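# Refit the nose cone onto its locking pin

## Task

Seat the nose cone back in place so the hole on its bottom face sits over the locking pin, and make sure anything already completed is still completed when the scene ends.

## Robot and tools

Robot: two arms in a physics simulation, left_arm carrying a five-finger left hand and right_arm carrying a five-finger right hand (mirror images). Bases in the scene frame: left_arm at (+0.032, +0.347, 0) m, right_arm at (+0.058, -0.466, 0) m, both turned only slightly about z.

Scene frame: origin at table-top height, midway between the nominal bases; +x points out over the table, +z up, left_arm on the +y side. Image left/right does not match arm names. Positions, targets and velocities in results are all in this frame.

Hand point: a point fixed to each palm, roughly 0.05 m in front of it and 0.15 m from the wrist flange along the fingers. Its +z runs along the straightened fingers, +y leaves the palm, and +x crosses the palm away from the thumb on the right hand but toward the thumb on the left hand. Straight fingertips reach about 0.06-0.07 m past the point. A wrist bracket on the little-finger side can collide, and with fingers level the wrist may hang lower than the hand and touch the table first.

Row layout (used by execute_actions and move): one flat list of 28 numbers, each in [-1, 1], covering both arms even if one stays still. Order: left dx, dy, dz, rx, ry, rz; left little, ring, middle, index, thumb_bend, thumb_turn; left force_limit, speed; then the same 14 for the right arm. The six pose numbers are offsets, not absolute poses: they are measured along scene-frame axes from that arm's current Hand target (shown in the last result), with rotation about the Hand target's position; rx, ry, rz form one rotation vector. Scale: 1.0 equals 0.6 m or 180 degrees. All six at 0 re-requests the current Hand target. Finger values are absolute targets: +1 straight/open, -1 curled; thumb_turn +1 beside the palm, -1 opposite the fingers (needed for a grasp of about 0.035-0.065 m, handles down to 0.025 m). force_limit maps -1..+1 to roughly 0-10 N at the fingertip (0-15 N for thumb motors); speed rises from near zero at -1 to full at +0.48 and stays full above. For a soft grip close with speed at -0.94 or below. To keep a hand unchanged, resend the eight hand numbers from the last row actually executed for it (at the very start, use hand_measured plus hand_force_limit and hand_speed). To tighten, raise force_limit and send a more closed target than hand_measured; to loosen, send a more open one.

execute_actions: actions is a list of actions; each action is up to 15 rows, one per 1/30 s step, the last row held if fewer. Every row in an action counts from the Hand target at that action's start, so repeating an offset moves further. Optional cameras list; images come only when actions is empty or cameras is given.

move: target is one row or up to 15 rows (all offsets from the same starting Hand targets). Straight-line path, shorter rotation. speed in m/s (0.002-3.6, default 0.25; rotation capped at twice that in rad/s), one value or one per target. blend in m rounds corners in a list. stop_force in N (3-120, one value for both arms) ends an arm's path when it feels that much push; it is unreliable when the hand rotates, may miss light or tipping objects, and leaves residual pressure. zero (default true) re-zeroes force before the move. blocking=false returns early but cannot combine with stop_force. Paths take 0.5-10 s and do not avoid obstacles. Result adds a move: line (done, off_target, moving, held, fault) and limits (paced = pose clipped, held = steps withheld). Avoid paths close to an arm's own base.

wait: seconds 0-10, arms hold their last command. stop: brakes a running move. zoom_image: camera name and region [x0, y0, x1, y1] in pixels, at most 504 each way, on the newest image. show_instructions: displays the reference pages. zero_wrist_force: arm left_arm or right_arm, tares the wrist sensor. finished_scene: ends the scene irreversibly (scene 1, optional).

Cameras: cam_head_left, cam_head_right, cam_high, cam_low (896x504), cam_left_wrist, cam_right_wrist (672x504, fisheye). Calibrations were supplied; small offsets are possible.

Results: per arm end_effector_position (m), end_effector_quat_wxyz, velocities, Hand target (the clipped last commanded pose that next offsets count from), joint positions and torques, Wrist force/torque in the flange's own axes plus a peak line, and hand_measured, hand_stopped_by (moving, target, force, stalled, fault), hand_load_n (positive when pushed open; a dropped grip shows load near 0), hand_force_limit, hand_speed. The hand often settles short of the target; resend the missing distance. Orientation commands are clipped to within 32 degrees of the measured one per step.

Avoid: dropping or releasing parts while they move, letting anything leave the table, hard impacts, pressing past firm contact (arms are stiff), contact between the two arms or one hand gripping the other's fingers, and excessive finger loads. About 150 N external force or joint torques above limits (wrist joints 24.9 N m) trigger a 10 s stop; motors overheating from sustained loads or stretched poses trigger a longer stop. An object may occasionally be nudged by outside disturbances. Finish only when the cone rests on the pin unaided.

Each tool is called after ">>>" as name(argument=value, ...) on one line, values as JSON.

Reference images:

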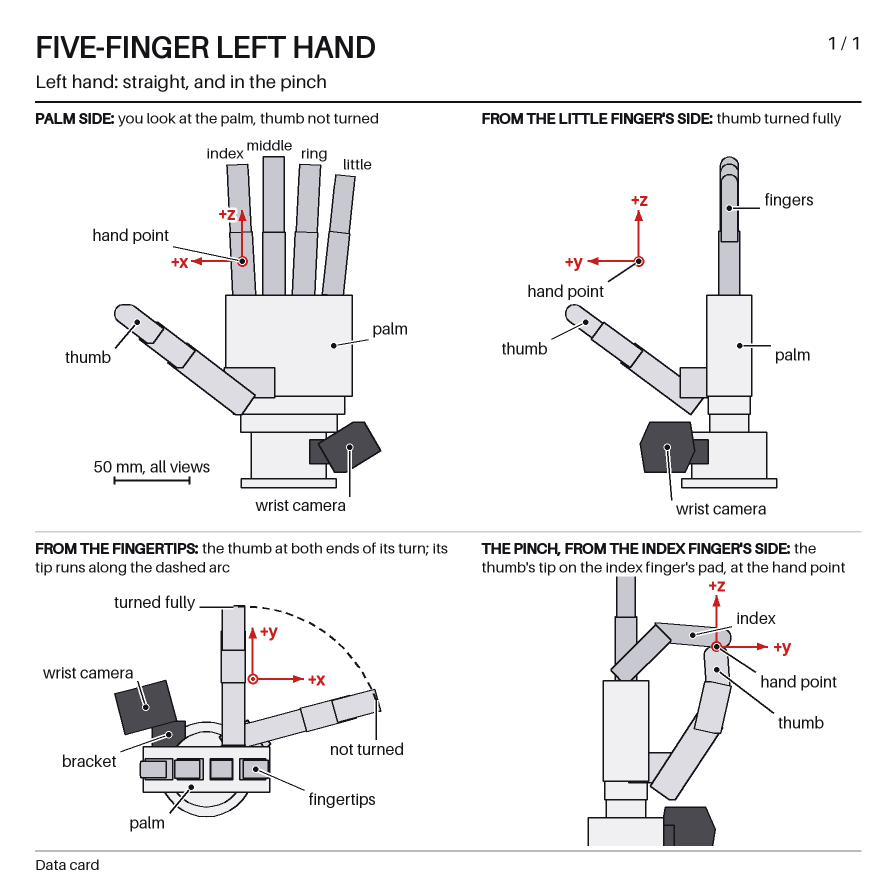

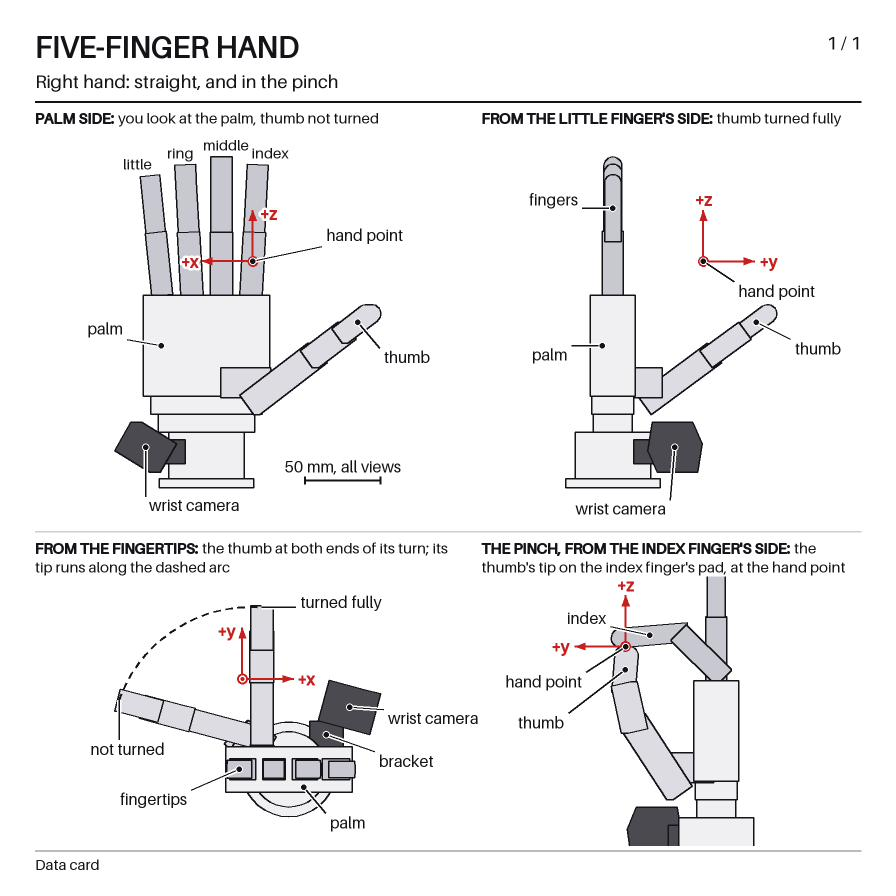

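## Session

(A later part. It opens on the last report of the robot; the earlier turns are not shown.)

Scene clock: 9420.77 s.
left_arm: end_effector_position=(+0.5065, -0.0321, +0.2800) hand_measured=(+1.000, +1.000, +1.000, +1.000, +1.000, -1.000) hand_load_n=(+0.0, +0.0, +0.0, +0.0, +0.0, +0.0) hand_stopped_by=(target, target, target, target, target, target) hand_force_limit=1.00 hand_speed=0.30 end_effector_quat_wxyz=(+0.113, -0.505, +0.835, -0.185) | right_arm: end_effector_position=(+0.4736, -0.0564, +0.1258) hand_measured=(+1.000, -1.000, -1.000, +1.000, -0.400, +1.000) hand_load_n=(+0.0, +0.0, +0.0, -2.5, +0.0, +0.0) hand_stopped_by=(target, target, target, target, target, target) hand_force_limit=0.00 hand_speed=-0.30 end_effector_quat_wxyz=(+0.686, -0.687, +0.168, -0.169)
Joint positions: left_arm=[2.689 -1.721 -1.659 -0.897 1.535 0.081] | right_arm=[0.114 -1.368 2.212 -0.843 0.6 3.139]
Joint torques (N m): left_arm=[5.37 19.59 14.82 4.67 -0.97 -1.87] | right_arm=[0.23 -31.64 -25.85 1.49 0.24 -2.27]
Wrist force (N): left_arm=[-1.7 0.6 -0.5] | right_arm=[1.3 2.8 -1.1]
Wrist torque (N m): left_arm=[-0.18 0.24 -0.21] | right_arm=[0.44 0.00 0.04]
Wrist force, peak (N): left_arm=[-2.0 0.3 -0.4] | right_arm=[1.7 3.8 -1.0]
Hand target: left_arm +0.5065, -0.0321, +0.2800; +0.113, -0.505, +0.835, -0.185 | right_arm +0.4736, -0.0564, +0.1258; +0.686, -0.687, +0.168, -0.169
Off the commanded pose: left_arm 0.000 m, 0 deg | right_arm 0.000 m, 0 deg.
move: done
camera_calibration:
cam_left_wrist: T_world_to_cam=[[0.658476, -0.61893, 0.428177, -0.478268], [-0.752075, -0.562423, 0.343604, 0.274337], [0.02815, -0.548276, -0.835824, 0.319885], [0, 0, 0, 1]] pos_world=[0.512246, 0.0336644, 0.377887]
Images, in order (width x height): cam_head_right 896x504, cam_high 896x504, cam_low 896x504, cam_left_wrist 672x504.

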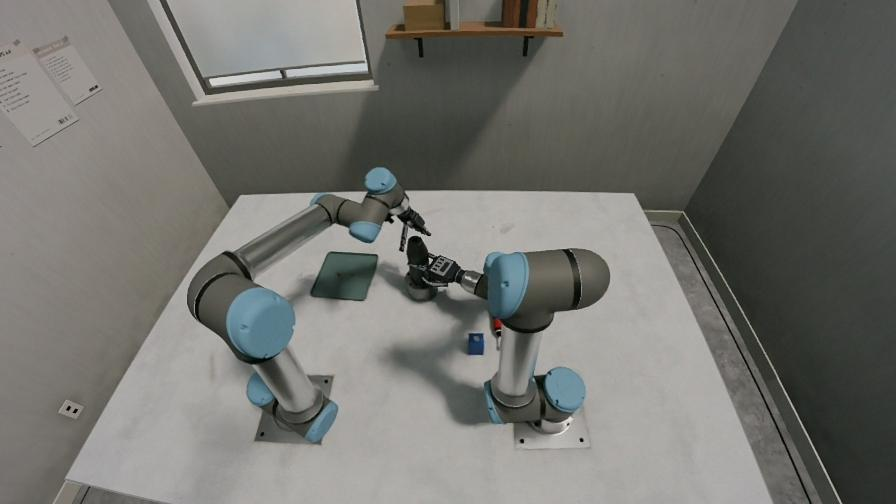

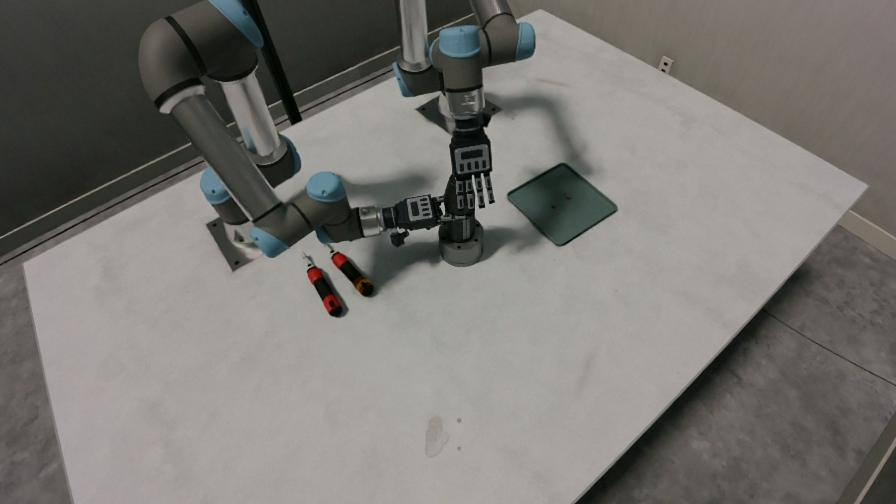

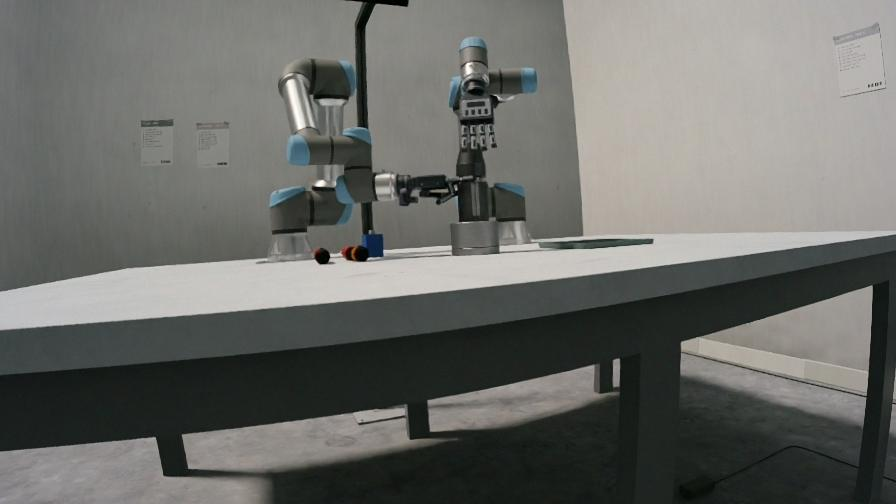

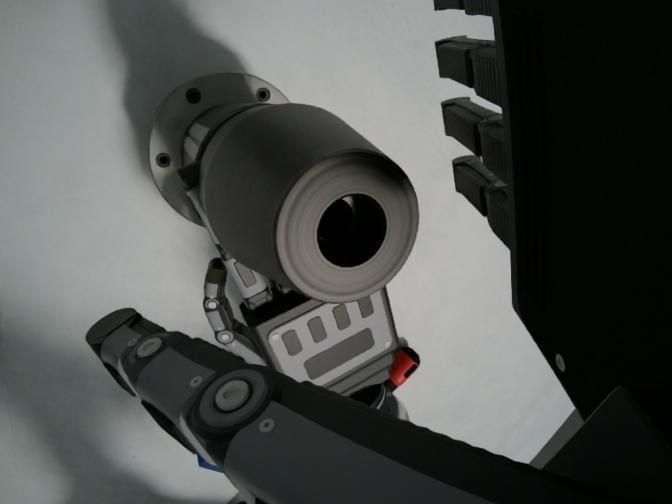

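>>> move(target=[0, 0, -0.0470, 0, 0, 0, 1, 1, 1, 1, 1, -1, 1, 0.3, 0, 0, 0, 0, 0, 0, 1, -1, -1, 1, -0.4, 1, 0, -0.3], speed=0.03, stop_force=4, cameras=["cam_left_wrist", "cam_low", "cam_high"])

Scene clock: 9431.20 s.
left_arm: end_effector_position=(+0.5065, -0.0321, +0.2518) hand_measured=(+1.000, +1.000, +1.000, +1.000, +1.000, -1.000) hand_load_n=(+0.0, +0.0, +0.0, +0.0, +0.0, +0.0) hand_stopped_by=(target, target, target, target, target, target) hand_force_limit=1.00 hand_speed=0.30 end_effector_quat_wxyz=(+0.113, -0.505, +0.835, -0.185) | right_arm: end_effector_position=(+0.4736, -0.0564, +0.1258) hand_measured=(+1.000, -1.000, -1.000, +1.000, -0.400, +1.000) hand_load_n=(+0.0, +0.0, +0.0, -2.5, +0.0, +0.0) hand_stopped_by=(target, target, target, target, target, target) hand_force_limit=0.00 hand_speed=-0.30 end_effector_quat_wxyz=(+0.686, -0.687, +0.168, -0.169)
Joint positions: left_arm=[2.689 -1.739 -1.713 -0.825 1.535 0.081] | right_arm=[0.114 -1.368 2.212 -0.843 0.6 3.139]
Joint torques (N m): left_arm=[3.76 21.91 14.65 4.68 0.36 -0.98] | right_arm=[6.66 -31.98 -25.25 1.37 1.02 -2.13]
Wrist force (N): left_arm=[-1.6 0.3 -0.1] | right_arm=[1.3 2.8 -1.4]
Wrist torque (N m): left_arm=[-0.25 0.25 -0.20] | right_arm=[0.43 0.00 0.03]
Wrist force, peak (N): left_arm=[-1.9 0.6 -0.4] | right_arm=[1.3 3.8 -1.2]
Hand target: left_arm +0.5065, -0.0321, +0.2518; +0.113, -0.505, +0.835, -0.185 | right_arm +0.4736, -0.0564, +0.1258; +0.686, -0.687, +0.168, -0.169
Off the commanded pose: left_arm 0.000 m, 0 deg | right_arm 0.000 m, 0 deg.
move: done
camera_calibration:
cam_left_wrist: T_world_to_cam=[[0.658476, -0.61893, 0.428177, -0.466194], [-0.752075, -0.562423, 0.343604, 0.284027], [0.02815, -0.548276, -0.835824, 0.296315], [0, 0, 0, 1]] pos_world=[0.512246, 0.0336644, 0.349687]
Images, in order (width x height): cam_high 896x504, cam_low 896x504, cam_left_wrist 672x504.

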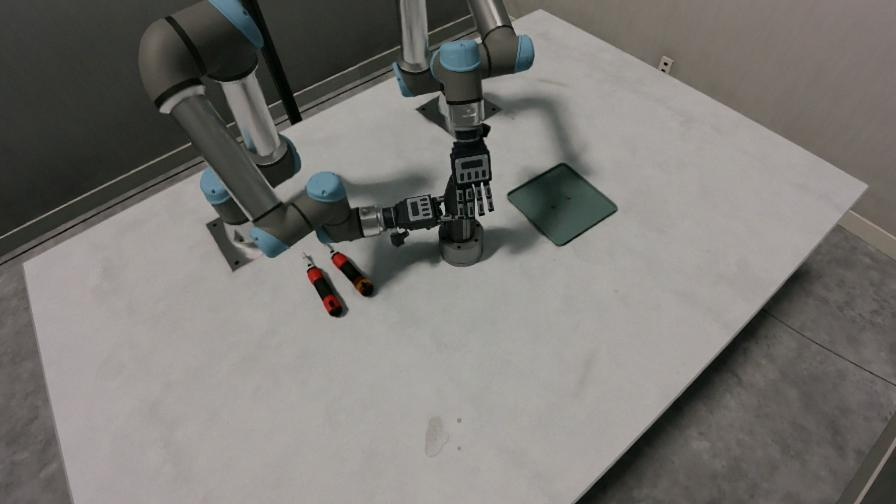

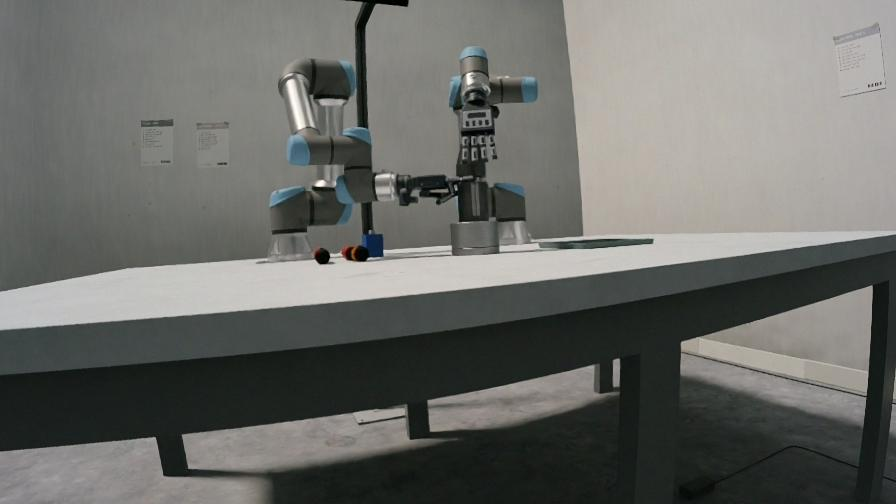

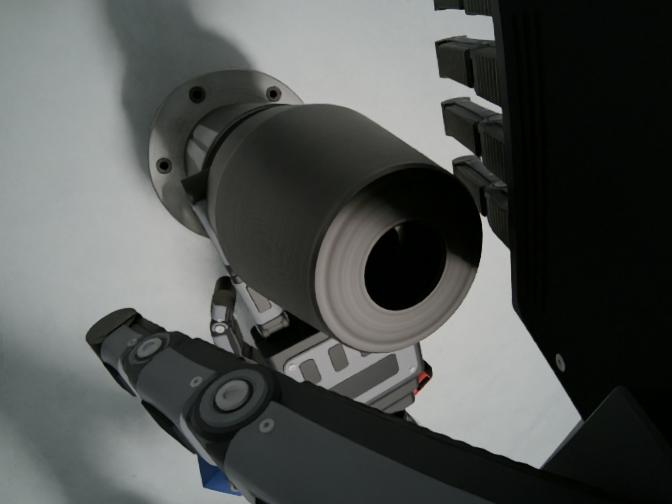

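>>> move(target=[0, 0, 0, 0, 0, 0, 1, 1, 0.55, 0.55, 1, -1, -0.7, -0.94, 0, 0, 0, 0, 0, 0, 1, -1, -1, 1, -0.4, 1, 0, -0.3], cameras=["cam_left_wrist"])

Scene clock: 9447.67 s.
left_arm: end_effector_position=(+0.5065, -0.0321, +0.2518) hand_measured=(+1.000, +1.000, +0.668, +0.674, +1.000, -1.000) hand_load_n=(+0.0, +0.0, +2.5, +3.5, +0.0, +0.0) hand_stopped_by=(target, target, force, force, target, target) hand_force_limit=-0.70 hand_speed=-0.94 end_effector_quat_wxyz=(+0.113, -0.505, +0.835, -0.185) | right_arm: end_effector_position=(+0.4736, -0.0564, +0.1258) hand_measured=(+1.000, -1.000, -1.000, +1.000, -0.400, +1.000) hand_load_n=(+0.0, +0.0, +0.0, -2.5, +0.0, -0.5) hand_stopped_by=(target, target, target, target, target, target) hand_force_limit=0.00 hand_speed=-0.30 end_effector_quat_wxyz=(+0.686, -0.687, +0.168, -0.169)
Joint positions: left_arm=[2.689 -1.739 -1.713 -0.825 1.535 0.081] | right_arm=[0.114 -1.368 2.212 -0.843 0.6 3.139]
Joint torques (N m): left_arm=[4.2 22.78 16.56 3.47 0.37 -0.9] | right_arm=[6.52 -31.41 -24.53 1.27 1.13 -2.29]
Wrist force (N): left_arm=[-1.5 -3.1 2.5] | right_arm=[0.4 2.4 -1.3]
Wrist torque (N m): left_arm=[-0.17 0.23 -0.17] | right_arm=[0.45 -0.02 -0.03]
Wrist force, peak (N): left_arm=[-1.9 -3.4 3.1] | right_arm=[1.5 3.7 -1.3]
Hand target: left_arm +0.5065, -0.0321, +0.2518; +0.113, -0.505, +0.835, -0.185 | right_arm +0.4736, -0.0564, +0.1258; +0.686, -0.687, +0.168, -0.169
Off the commanded pose: left_arm 0.000 m, 0 deg | right_arm 0.000 m, 0 deg.
move: done
camera_calibration:
cam_left_wrist: T_world_to_cam=[[0.658476, -0.61893, 0.428177, -0.466151], [-0.752075, -0.562423, 0.343604, 0.284061], [0.02815, -0.548276, -0.835824, 0.296231], [0, 0, 0, 1]] pos_world=[0.512246, 0.0336644, 0.349587]
Images, in order (width x height): cam_left_wrist 672x504.

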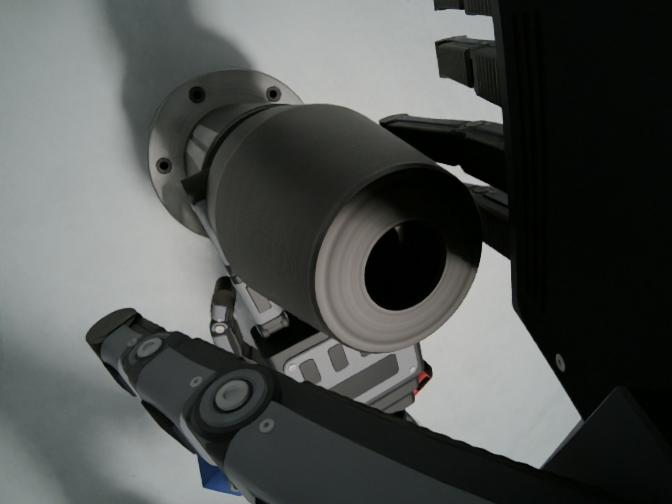

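>>> move(target=[0, 0, 0, 0, 0, 0, 1, 1, 0.55, 0.55, 0.2, -1, -0.7, -0.94, 0, 0, 0, 0, 0, 0, 1, -1, -1, 1, -0.4, 1, 0, -0.3], cameras=["cam_left_wrist", "cam_high"])

Scene clock: 9460.17 s.
left_arm: end_effector_position=(+0.5065, -0.0321, +0.2518) hand_measured=(+1.000, +1.000, +0.668, +0.674, +0.572, -1.000) hand_load_n=(+0.0, +0.0, +2.5, +3.5, +0.0, +0.0) hand_stopped_by=(target, target, force, force, moving, target) hand_force_limit=-0.70 hand_speed=-0.94 end_effector_quat_wxyz=(+0.113, -0.505, +0.835, -0.185) | right_arm: end_effector_position=(+0.4736, -0.0564, +0.1258) hand_measured=(+1.000, -1.000, -1.000, +1.000, -0.400, +1.000) hand_load_n=(-0.5, +0.0, +0.0, -2.5, +0.0, +0.0) hand_stopped_by=(target, target, target, target, target, target) hand_force_limit=0.00 hand_speed=-0.30 end_effector_quat_wxyz=(+0.686, -0.687, +0.168, -0.169)
Joint positions: left_arm=[2.689 -1.739 -1.713 -0.825 1.535 0.081] | right_arm=[0.114 -1.368 2.212 -0.843 0.6 3.139]
Joint torques (N m): left_arm=[3.55 40.34 26.81 0.26 0.19 -0.79] | right_arm=[6.69 -32.1 -25.56 1.29 1.06 -2.12]
Wrist force (N): left_arm=[-1.6 -3.2 2.5] | right_arm=[0.5 2.5 -1.4]
Wrist torque (N m): left_arm=[-0.18 0.24 -0.16] | right_arm=[0.46 -0.02 -0.01]
Wrist force, peak (N): left_arm=[-1.8 -3.4 2.8] | right_arm=[0.9 3.2 -1.2]
Hand target: left_arm +0.5065, -0.0321, +0.2518; +0.113, -0.505, +0.835, -0.185 | right_arm +0.4736, -0.0564, +0.1258; +0.686, -0.687, +0.168, -0.169
Off the commanded pose: left_arm 0.000 m, 0 deg | right_arm 0.000 m, 0 deg.
move: moving (left_arm; no rest 5 s after the path's end)
camera_calibration:
cam_left_wrist: T_world_to_cam=[[0.658476, -0.61893, 0.428177, -0.466194], [-0.752075, -0.562423, 0.343604, 0.284027], [0.02815, -0.548276, -0.835824, 0.296315], [0, 0, 0, 1]] pos_world=[0.512246, 0.0336644, 0.349687]
Images, in order (width x height): cam_high 896x504, cam_left_wrist 672x504.

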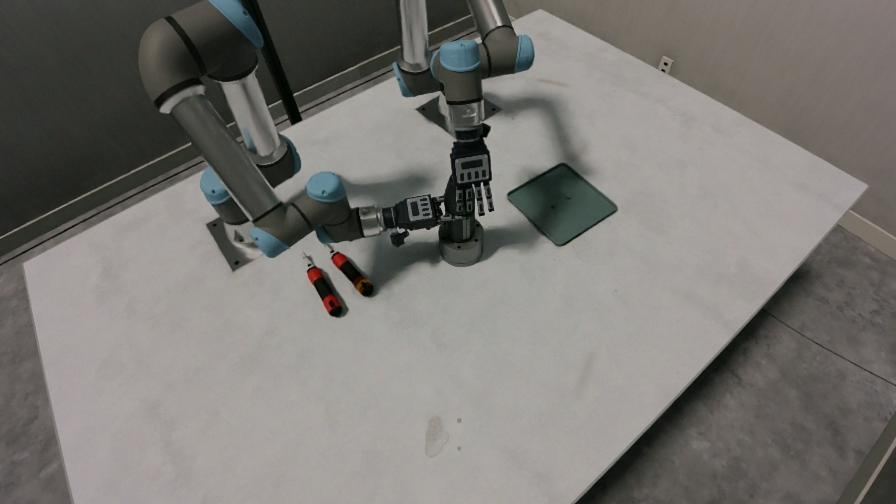

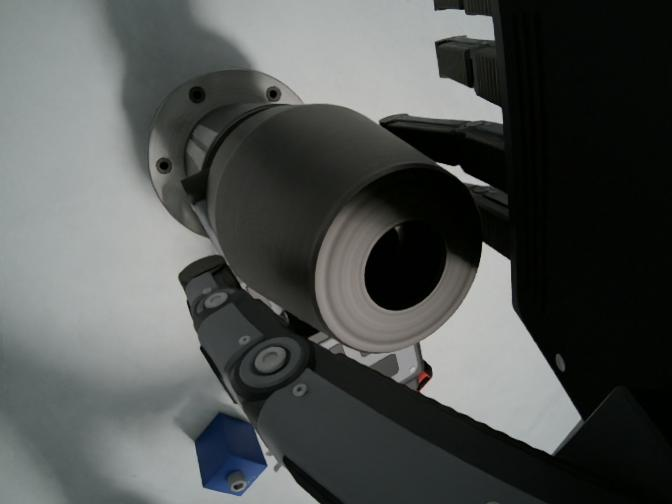

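>>> wait(seconds=2, cameras=["cam_left_wrist"])

Scene clock: 9471.53 s.
left_arm: end_effector_position=(+0.5065, -0.0321, +0.2518) hand_measured=(+1.000, +1.000, +0.668, +0.674, +0.416, -1.000) hand_load_n=(+0.0, +0.0, +2.5, +4.0, +3.0, +0.0) hand_stopped_by=(target, target, force, force, force, target) hand_force_limit=-0.70 hand_speed=-0.94 end_effector_quat_wxyz=(+0.113, -0.505, +0.835, -0.185) | right_arm: end_effector_position=(+0.4736, -0.0564, +0.1258) hand_measured=(+1.000, -1.000, -1.000, +1.000, -0.400, +1.000) hand_load_n=(+0.0, +0.0, +0.0, -2.0, +0.0, +0.0) hand_stopped_by=(target, target, target, target, target, target) hand_force_limit=0.00 hand_speed=-0.30 end_effector_quat_wxyz=(+0.686, -0.687, +0.168, -0.169)
Joint positions: left_arm=[2.689 -1.739 -1.713 -0.825 1.535 0.081] | right_arm=[0.114 -1.368 2.212 -0.843 0.6 3.139]
Joint torques (N m): left_arm=[3.34 40.41 28.75 3.7 0.01 -0.93] | right_arm=[6.03 -30.88 -25.25 1.46 1.04 -2.2]
Wrist force (N): left_arm=[-2.0 -0.8 2.3] | right_arm=[0.0 2.6 -0.9]
Wrist torque (N m): left_arm=[-0.18 0.27 -0.20] | right_arm=[0.48 -0.07 -0.04]
Wrist force, peak (N): left_arm=[-1.8 -3.0 3.1] | right_arm=[0.5 3.4 -1.2]
Hand target: left_arm +0.5065, -0.0321, +0.2518; +0.113, -0.505, +0.835, -0.185 | right_arm +0.4736, -0.0564, +0.1258; +0.686, -0.687, +0.168, -0.169
Off the commanded pose: left_arm 0.000 m, 0 deg | right_arm 0.000 m, 0 deg.
wait: 2.00 s; at rest from the start
camera_calibration:
cam_left_wrist: T_world_to_cam=[[0.658476, -0.61893, 0.428177, -0.466194], [-0.752075, -0.562423, 0.343604, 0.284027], [0.02815, -0.548276, -0.835824, 0.296315], [0, 0, 0, 1]] pos_world=[0.512246, 0.0336644, 0.349687]
Images, in order (width x height): cam_left_wrist 672x504.

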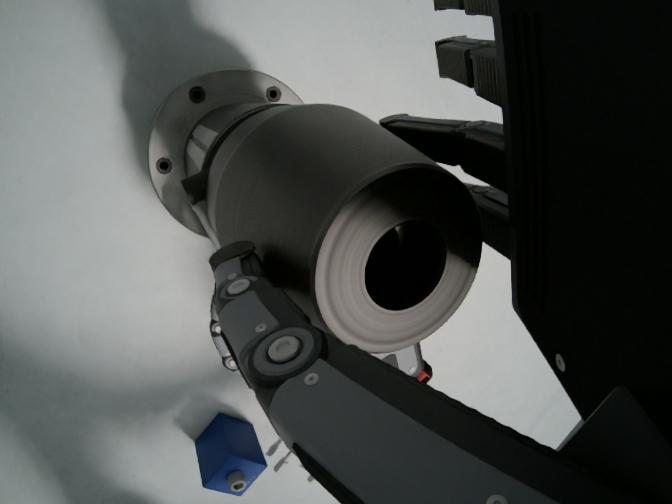

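>>> move(target=[0, 0, 0, 0, 0, 0, 1, 1, 0.54, 0.54, 0.19, -1, 0.0, -0.94, 0, 0, 0, 0, 0, 0, 1, -1, -1, 1, -0.4, 1, 0, -0.3])

Scene clock: 9481.07 s.
left_arm: end_effector_position=(+0.5065, -0.0321, +0.2518) hand_measured=(+1.000, +1.000, +0.664, +0.670, +0.404, -1.000) hand_load_n=(+0.0, +0.0, +4.5, +6.0, +7.5, +0.0) hand_stopped_by=(target, target, force, force, force, target) hand_force_limit=0.00 hand_speed=-0.94 end_effector_quat_wxyz=(+0.113, -0.505, +0.835, -0.185) | right_arm: end_effector_position=(+0.4736, -0.0564, +0.1258) hand_measured=(+1.000, -1.000, -1.000, +1.000, -0.400, +1.000) hand_load_n=(+0.0, +0.0, +0.0, -1.5, +0.0, +0.0) hand_stopped_by=(target, target, target, target, target, target) hand_force_limit=0.00 hand_speed=-0.30 end_effector_quat_wxyz=(+0.686, -0.687, +0.168, -0.169)
Joint positions: left_arm=[2.689 -1.739 -1.713 -0.825 1.535 0.081] | right_arm=[0.114 -1.368 2.212 -0.843 0.6 3.139]
Joint torques (N m): left_arm=[3.58 40.04 27.98 3.27 0.1 -0.86] | right_arm=[6.32 -30.74 -24.65 1.37 1.06 -2.25]
Wrist force (N): left_arm=[-1.9 -0.9 1.7] | right_arm=[0.1 1.1 -1.1]
Wrist torque (N m): left_arm=[-0.14 0.24 -0.19] | right_arm=[0.48 -0.07 -0.06]
Wrist force, peak (N): left_arm=[-1.7 -3.5 4.3] | right_arm=[0.1 3.0 -0.8]
Hand target: left_arm +0.5065, -0.0321, +0.2518; +0.113, -0.505, +0.835, -0.185 | right_arm +0.4736, -0.0564, +0.1258; +0.686, -0.687, +0.168, -0.169
Off the commanded pose: left_arm 0.000 m, 0 deg | right_arm 0.000 m, 0 deg.
move: done

>>> move(target=[0, 0, 0, 0, 0, 0, 1, 1, 0.53, 0.53, 0.18, -1, 0.6, -0.94, 0, 0, 0, 0, 0, 0, 1, -1, -1, 1, -0.4, 1, 0, -0.3], cameras=["cam_left_wrist", "cam_low"])

Scene clock: 9488.17 s.
left_arm: end_effector_position=(+0.5065, -0.0321, +0.2518) hand_measured=(+1.000, +1.000, +0.656, +0.666, +0.394, -1.000) hand_load_n=(+0.0, +0.0, +9.5, +7.5, +11.5, +0.0) hand_stopped_by=(target, target, force, force, force, target) hand_force_limit=0.60 hand_speed=-0.94 end_effector_quat_wxyz=(+0.113, -0.505, +0.835, -0.185) | right_arm: end_effector_position=(+0.4736, -0.0564, +0.1258) hand_measured=(+1.000, -1.000, -1.000, +1.000, -0.400, +1.000) hand_load_n=(+0.0, +0.0, +0.0, -1.0, +0.0, +0.0) hand_stopped_by=(target, target, target, target, target, target) hand_force_limit=0.00 hand_speed=-0.30 end_effector_quat_wxyz=(+0.686, -0.687, +0.168, -0.169)
Joint positions: left_arm=[2.689 -1.739 -1.713 -0.825 1.535 0.081] | right_arm=[0.114 -1.368 2.212 -0.843 0.6 3.139]
Joint torques (N m): left_arm=[3.32 40.35 27.99 0.4 0 -0.72] | right_arm=[6.6 -25.22 -19.49 1.32 1.2 -2.23]
Wrist force (N): left_arm=[-1.9 -3.1 1.5] | right_arm=[0.0 0.5 -1.2]
Wrist torque (N m): left_arm=[-0.10 0.20 -0.16] | right_arm=[0.49 -0.03 -0.06]
Wrist force, peak (N): left_arm=[-2.0 -4.7 4.2] | right_arm=[0.4 1.2 -1.3]
Hand target: left_arm +0.5065, -0.0321, +0.2518; +0.113, -0.505, +0.835, -0.185 | right_arm +0.4736, -0.0564, +0.1258; +0.686, -0.687, +0.168, -0.169
Off the commanded pose: left_arm 0.000 m, 0 deg | right_arm 0.000 m, 0 deg.
move: done
camera_calibration:
cam_left_wrist: T_world_to_cam=[[0.658476, -0.61893, 0.428177, -0.466194], [-0.752075, -0.562423, 0.343604, 0.284027], [0.02815, -0.548276, -0.835824, 0.296315], [0, 0, 0, 1]] pos_world=[0.512246, 0.0336644, 0.349687]
Images, in order (width x height): cam_low 896x504, cam_left_wrist 672x504.

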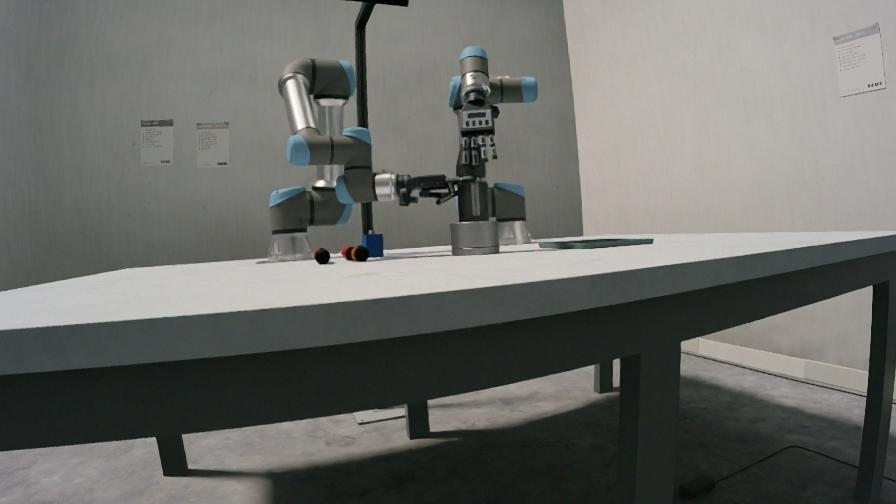

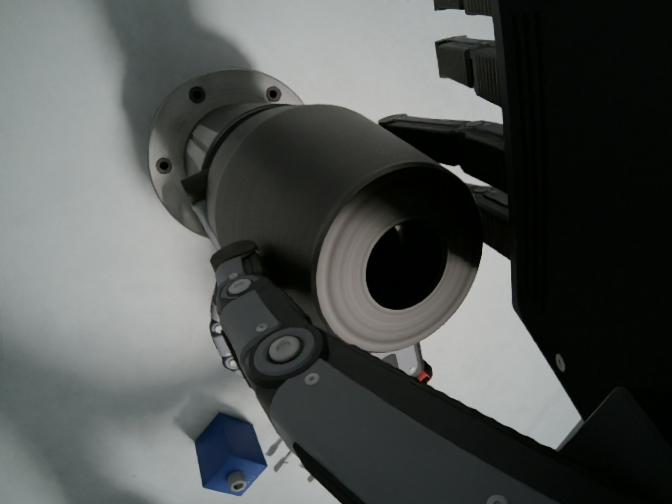

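>>> move(target=[0, 0, 0, 0, 0, 0, 1, 1, 0.53, 0.53, 0.18, -1, 0.6, -0.94, -0.0077, -0.0148, 0, 0, 0, 0, 1, -1, -1, 1, -0.4, 1, 0, -0.3], speed=0.02, stop_force=20, cameras=["cam_left_wrist"])

Scene clock: 9499.27 s.
left_arm: end_effector_position=(+0.5065, -0.0321, +0.2518) hand_measured=(+1.000, +1.000, +0.656, +0.666, +0.394, -1.000) hand_load_n=(+0.0, +0.0, +6.5, +7.5, +11.0, +0.5) hand_stopped_by=(target, target, force, force, force, target) hand_force_limit=0.60 hand_speed=-0.94 end_effector_quat_wxyz=(+0.113, -0.505, +0.835, -0.185) | right_arm: end_effector_position=(+0.4690, -0.0653, +0.1258) hand_measured=(+1.000, -1.000, -1.000, +1.000, -0.400, +1.000) hand_load_n=(+0.0, +0.0, +0.0, -0.5, +0.0, +0.0) hand_stopped_by=(target, target, target, target, target, target) hand_force_limit=0.00 hand_speed=-0.30 end_effector_quat_wxyz=(+0.686, -0.687, +0.168, -0.169)
Joint positions: left_arm=[2.689 -1.739 -1.713 -0.825 1.535 0.081] | right_arm=[0.089 -1.386 2.235 -0.848 0.576 3.139]
Joint torques (N m): left_arm=[3.04 38.73 27.02 0.14 -0.04 -0.7] | right_arm=[-9.84 -30.68 -3.42 -3.37 -1.59 1.55]
Wrist force (N): left_arm=[-0.4 -1.8 -1.2] | right_arm=[0.4 -0.3 -1.2]
Wrist torque (N m): left_arm=[-0.05 0.21 -0.16] | right_arm=[0.42 -0.05 -0.05]
Wrist force, peak (N): left_arm=[-2.3 -3.3 1.8] | right_arm=[-0.1 3.0 -0.6]
Hand target: left_arm +0.5065, -0.0321, +0.2518; +0.113, -0.505, +0.835, -0.185 | right_arm +0.4690, -0.0653, +0.1258; +0.686, -0.687, +0.168, -0.169
Off the commanded pose: left_arm 0.000 m, 0 deg | right_arm 0.000 m, 0 deg.
move: done
camera_calibration:
cam_left_wrist: T_world_to_cam=[[0.658476, -0.61893, 0.428177, -0.466194], [-0.752075, -0.562423, 0.343604, 0.284027], [0.02815, -0.548276, -0.835824, 0.296315], [0, 0, 0, 1]] pos_world=[0.512246, 0.0336644, 0.349687]
Images, in order (width x height): cam_left_wrist 672x504.

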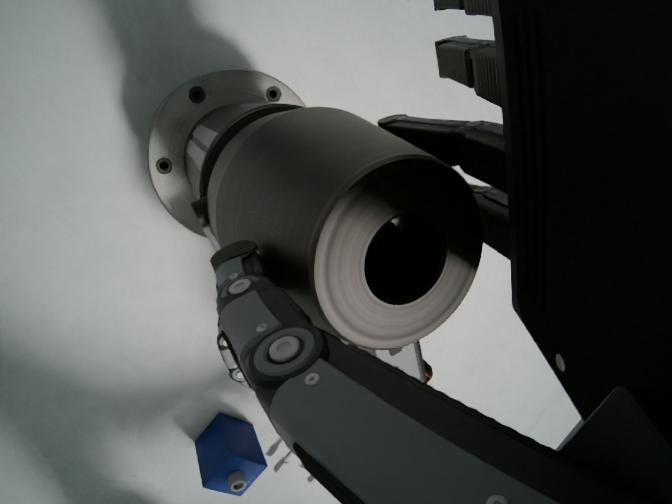

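>>> move(target=[0, 0, 0, 0, 0, 0, 1, 1, 0.53, 0.53, 0.18, -1, 0.6, -0.94, -0.0116, -0.0222, 0, 0, 0, 0, 1, -1, -1, 1, -0.4, 1, 0, -0.3], speed=0.02, stop_force=20, cameras=["cam_left_wrist", "cam_low", "cam_high"])

Scene clock: 9512.53 s.
left_arm: end_effector_position=(+0.5065, -0.0321, +0.2518) hand_measured=(+1.000, +1.000, +0.656, +0.666, +0.394, -1.000) hand_load_n=(+0.0, +0.0, +6.0, +7.5, +11.0, +1.0) hand_stopped_by=(target, target, force, force, force, target) hand_force_limit=0.60 hand_speed=-0.94 end_effector_quat_wxyz=(+0.113, -0.505, +0.835, -0.185) | right_arm: end_effector_position=(+0.4620, -0.0786, +0.1258) hand_measured=(+1.000, -1.000, -1.000, +1.000, -0.400, +1.000) hand_load_n=(+0.0, +0.0, +0.0, +0.0, +0.0, +0.0) hand_stopped_by=(target, target, target, target, target, target) hand_force_limit=0.00 hand_speed=-0.30 end_effector_quat_wxyz=(+0.686, -0.687, +0.168, -0.169)
Joint positions: left_arm=[2.689 -1.739 -1.713 -0.825 1.535 0.081] | right_arm=[0.051 -1.412 2.268 -0.855 0.537 3.139]
Joint torques (N m): left_arm=[2.2 33.32 25.28 0.18 -0.02 -0.61] | right_arm=[-9.66 -28.39 -3.18 -3.28 -1.57 1.7]
Wrist force (N): left_arm=[-0.5 -1.9 -1.6] | right_arm=[0.2 -0.5 -0.9]
Wrist torque (N m): left_arm=[0.01 0.23 -0.17] | right_arm=[0.44 -0.03 -0.05]
Wrist force, peak (N): left_arm=[-0.4 -2.1 -1.7] | right_arm=[0.3 0.0 -1.5]
Hand target: left_arm +0.5065, -0.0321, +0.2518; +0.113, -0.505, +0.835, -0.185 | right_arm +0.4620, -0.0786, +0.1258; +0.686, -0.687, +0.168, -0.169
Off the commanded pose: left_arm 0.000 m, 0 deg | right_arm 0.000 m, 0 deg.
move: done
camera_calibration:
cam_left_wrist: T_world_to_cam=[[0.658476, -0.61893, 0.428177, -0.466194], [-0.752075, -0.562423, 0.343604, 0.284027], [0.02815, -0.548276, -0.835824, 0.296315], [0, 0, 0, 1]] pos_world=[0.512246, 0.0336644, 0.349687]
Images, in order (width x height): cam_high 896x504, cam_low 896x504, cam_left_wrist 672x504.

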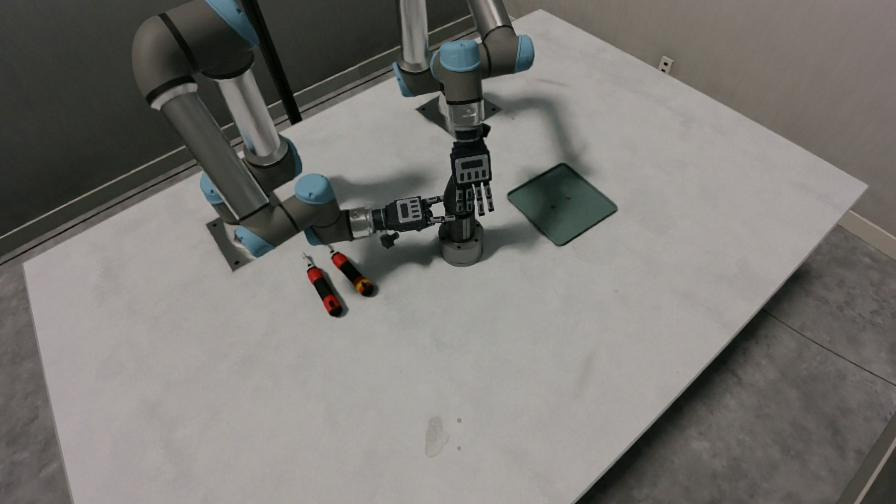

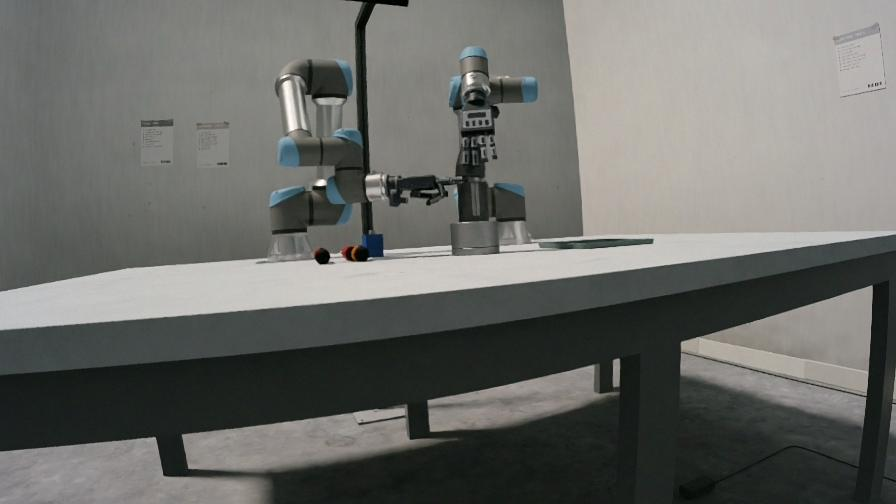

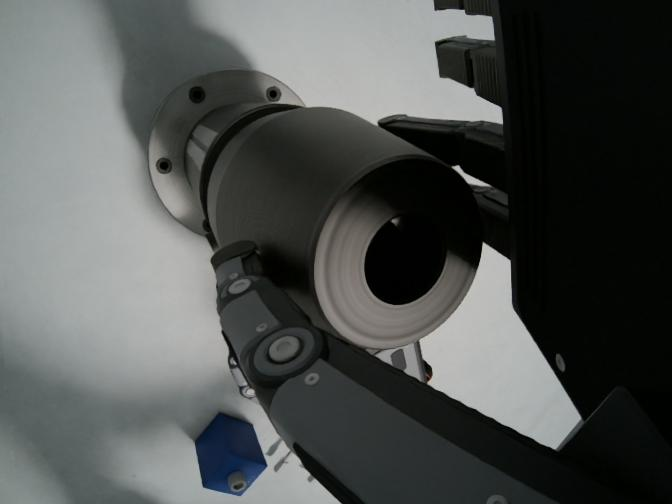

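>>> zoom_image(camera="cam_low", region=[440, 135, 510, 205])

>>> zoom_image(camera="cam_left_wrist", region=[150, 60, 350, 260])

Scaled by 7.200 from the camera's 896x504 image, which has a finer 1280x720 frame.

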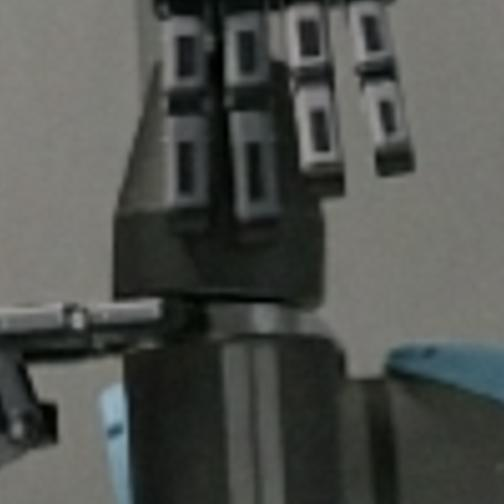

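Scaled by 2.520 from the camera's 672x504 image, which has a finer 960x720 frame.

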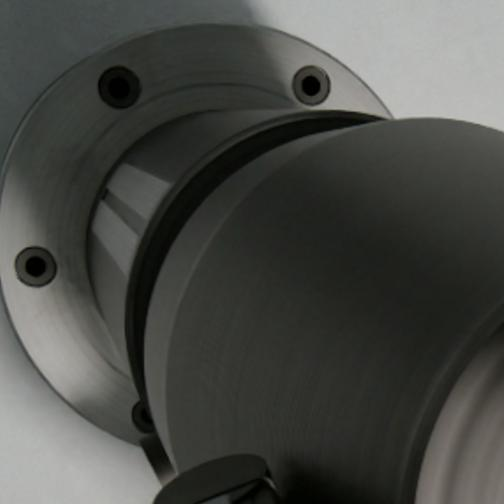

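>>> move(target=[0, 0, 0, 0, 0, 0, 1, 1, 0.53, 0.53, 0.18, -1, 0.6, -0.94, -0.0077, -0.0148, 0, 0, 0, 0, 1, -1, -1, 1, -0.4, 1, 0, -0.3], speed=0.02, stop_force=20, cameras=["cam_left_wrist", "cam_low"])

>>> zoom_image(camera="cam_low", region=[440, 135, 510, 205])

Scene clock: 9533.60 s.
left_arm: end_effector_position=(+0.5065, -0.0321, +0.2518) hand_measured=(+1.000, +1.000, +0.656, +0.666, +0.394, -1.000) hand_load_n=(+0.0, +0.0, +6.0, +7.5, +11.5, +0.5) hand_stopped_by=(target, target, force, force, force, target) hand_force_limit=0.60 hand_speed=-0.94 end_effector_quat_wxyz=(+0.113, -0.505, +0.835, -0.185) | right_arm: end_effector_position=(+0.4574, -0.0875, +0.1258) hand_measured=(+1.000, -1.000, -1.000, +1.000, -0.400, +1.000) hand_load_n=(+0.0, +0.0, +0.0, +0.0, +0.0, +0.0) hand_stopped_by=(target, target, target, target, target, target) hand_force_limit=0.00 hand_speed=-0.30 end_effector_quat_wxyz=(+0.686, -0.687, +0.168, -0.169)
Joint positions: left_arm=[2.689 -1.739 -1.713 -0.825 1.535 0.081] | right_arm=[0.024 -1.429 2.29 -0.86 0.51 3.139]
Joint torques (N m): left_arm=[2.4 28.41 23.81 0.16 -0.1 -0.72] | right_arm=[-9.78 -27.17 -2.95 -3.19 -1.62 -0.73]
Wrist force (N): left_arm=[-0.5 -1.9 -1.4] | right_arm=[0.3 -0.5 -1.0]
Wrist torque (N m): left_arm=[-0.01 0.23 -0.16] | right_arm=[0.45 -0.04 -0.05]
Wrist force, peak (N): left_arm=[-0.5 -2.2 -1.6] | right_arm=[0.4 -0.8 -1.3]
Hand target: left_arm +0.5065, -0.0321, +0.2518; +0.113, -0.505, +0.835, -0.185 | right_arm +0.4574, -0.0875, +0.1258; +0.686, -0.687, +0.168, -0.169
Off the commanded pose: left_arm 0.000 m, 0 deg | right_arm 0.000 m, 0 deg.
move: done
camera_calibration:
cam_left_wrist: T_world_to_cam=[[0.658476, -0.61893, 0.428177, -0.466194], [-0.752075, -0.562423, 0.343604, 0.284027], [0.02815, -0.548276, -0.835824, 0.296315], [0, 0, 0, 1]] pos_world=[0.512246, 0.0336644, 0.349687]
Images, in order (width x height): cam_low 896x504, cam_left_wrist 672x504.

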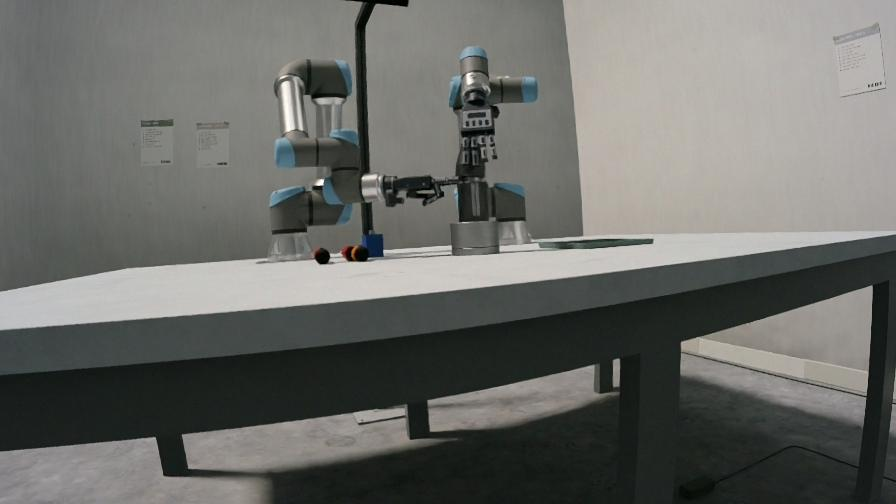

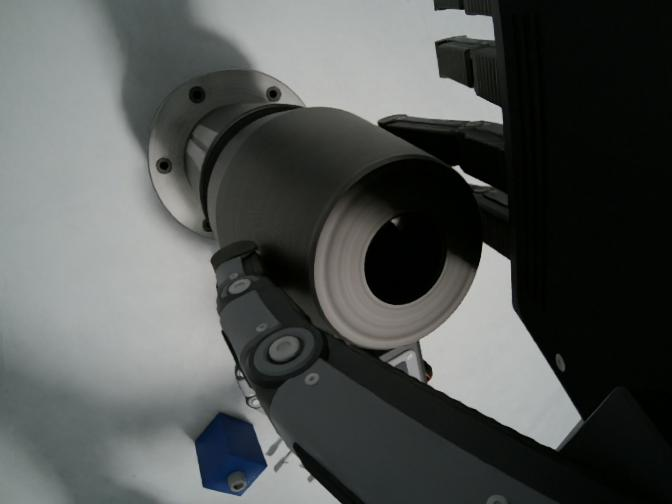

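Scaled by 7.200 from the camera's 896x504 image, which has a finer 1280x720 frame.

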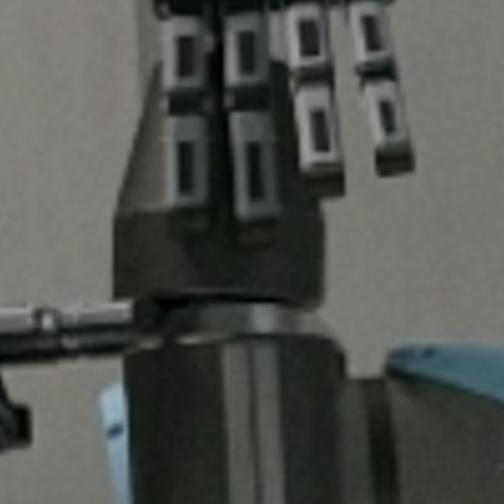

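>>> move(target=[0, 0, 0, 0, 0, 0, 1, 1, 0.53, 0.53, 0.18, -1, 0.6, -0.94, -0.0116, -0.0222, 0, 0, 0, 0, 1, -1, -1, 1, -0.4, 1, 0, -0.3], speed=0.02, stop_force=20, cameras=["cam_left_wrist", "cam_low"])

>>> zoom_image(camera="cam_low", region=[440, 135, 510, 205])

Scene clock: 9546.87 s.
left_arm: end_effector_position=(+0.5065, -0.0321, +0.2518) hand_measured=(+1.000, +1.000, +0.656, +0.666, +0.394, -1.000) hand_load_n=(+0.0, +0.0, +6.0, +8.0, +11.5, +1.0) hand_stopped_by=(target, target, force, force, force, target) hand_force_limit=0.60 hand_speed=-0.94 end_effector_quat_wxyz=(+0.113, -0.505, +0.835, -0.185) | right_arm: end_effector_position=(+0.4505, -0.1008, +0.1258) hand_measured=(+1.000, -1.000, -1.000, +1.000, -0.400, +1.000) hand_load_n=(+0.0, +0.0, +0.0, +0.0, +0.0, +0.0) hand_stopped_by=(target, target, target, target, target, target) hand_force_limit=0.00 hand_speed=-0.30 end_effector_quat_wxyz=(+0.686, -0.687, +0.168, -0.169)
Joint positions: left_arm=[2.689 -1.739 -1.713 -0.825 1.535 0.081] | right_arm=[-0.019 -1.456 2.322 -0.865 0.467 3.139]
Joint torques (N m): left_arm=[2.3 23.04 23.34 0.22 -0.06 -0.51] | right_arm=[-9.76 -25.43 -3.25 -3.26 -1.55 1.71]
Wrist force (N): left_arm=[-0.6 -1.6 -1.2] | right_arm=[0.1 -0.4 -1.2]
Wrist torque (N m): left_arm=[0.02 0.25 -0.17] | right_arm=[0.48 -0.03 -0.05]
Wrist force, peak (N): left_arm=[-0.6 -2.5 -1.5] | right_arm=[0.4 -0.7 -1.4]
Hand target: left_arm +0.5065, -0.0321, +0.2518; +0.113, -0.505, +0.835, -0.185 | right_arm +0.4505, -0.1008, +0.1258; +0.686, -0.687, +0.168, -0.169
Off the commanded pose: left_arm 0.000 m, 0 deg | right_arm 0.000 m, 0 deg.
move: done
camera_calibration:
cam_left_wrist: T_world_to_cam=[[0.658476, -0.61893, 0.428177, -0.466194], [-0.752075, -0.562423, 0.343604, 0.284027], [0.02815, -0.548276, -0.835824, 0.296315], [0, 0, 0, 1]] pos_world=[0.512246, 0.0336644, 0.349687]
Images, in order (width x height): cam_low 896x504, cam_left_wrist 672x504.

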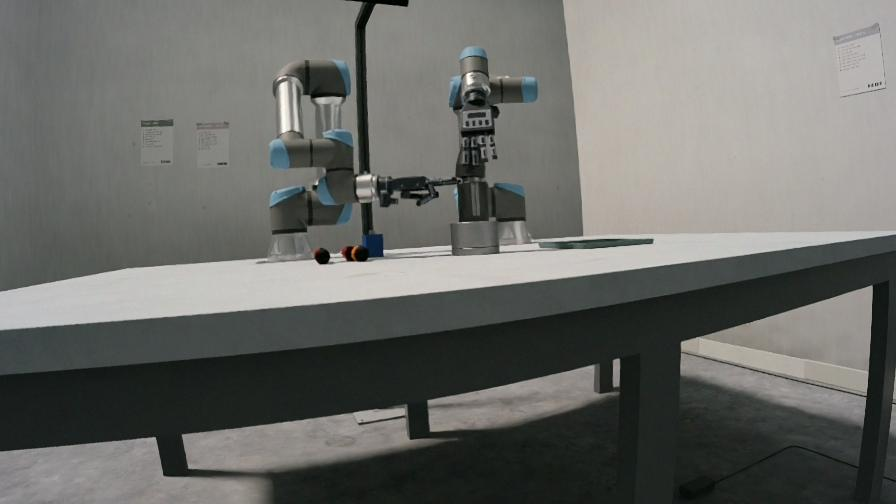

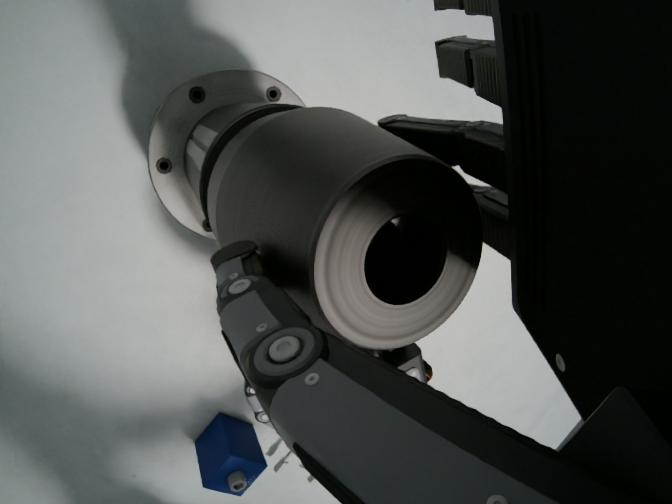

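Scaled by 7.200 from the camera's 896x504 image, which has a finer 1280x720 frame.

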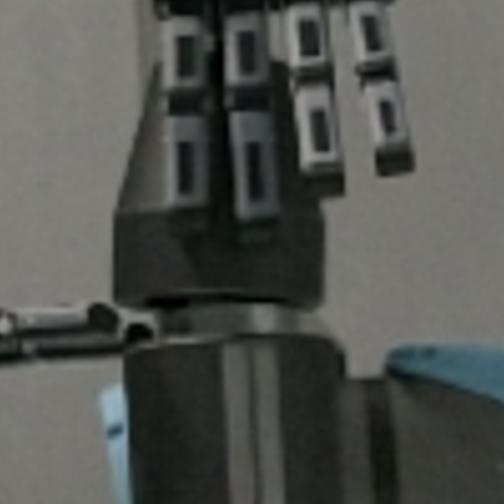

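>>> zoom_image(camera="cam_low", region=[450, 165, 494, 209])

>>> zoom_image(camera="cam_left_wrist", region=[140, 60, 300, 260])

Scaled by 11.455 from the camera's 896x504 image, which has a finer 1280x720 frame.

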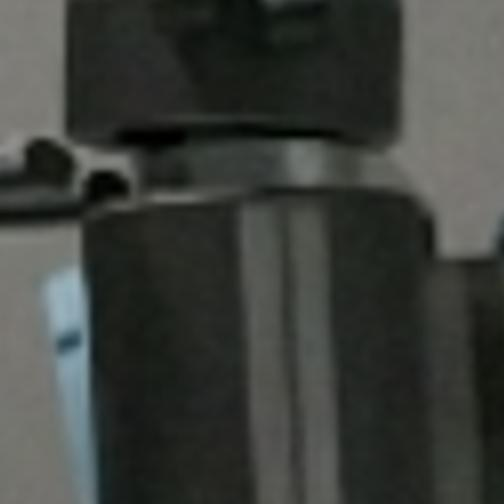

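Scaled by 2.520 from the camera's 672x504 image, which has a finer 960x720 frame.

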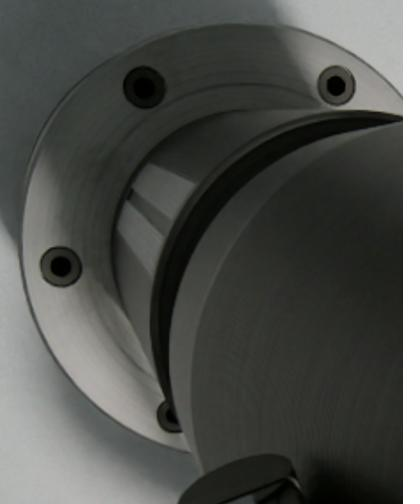

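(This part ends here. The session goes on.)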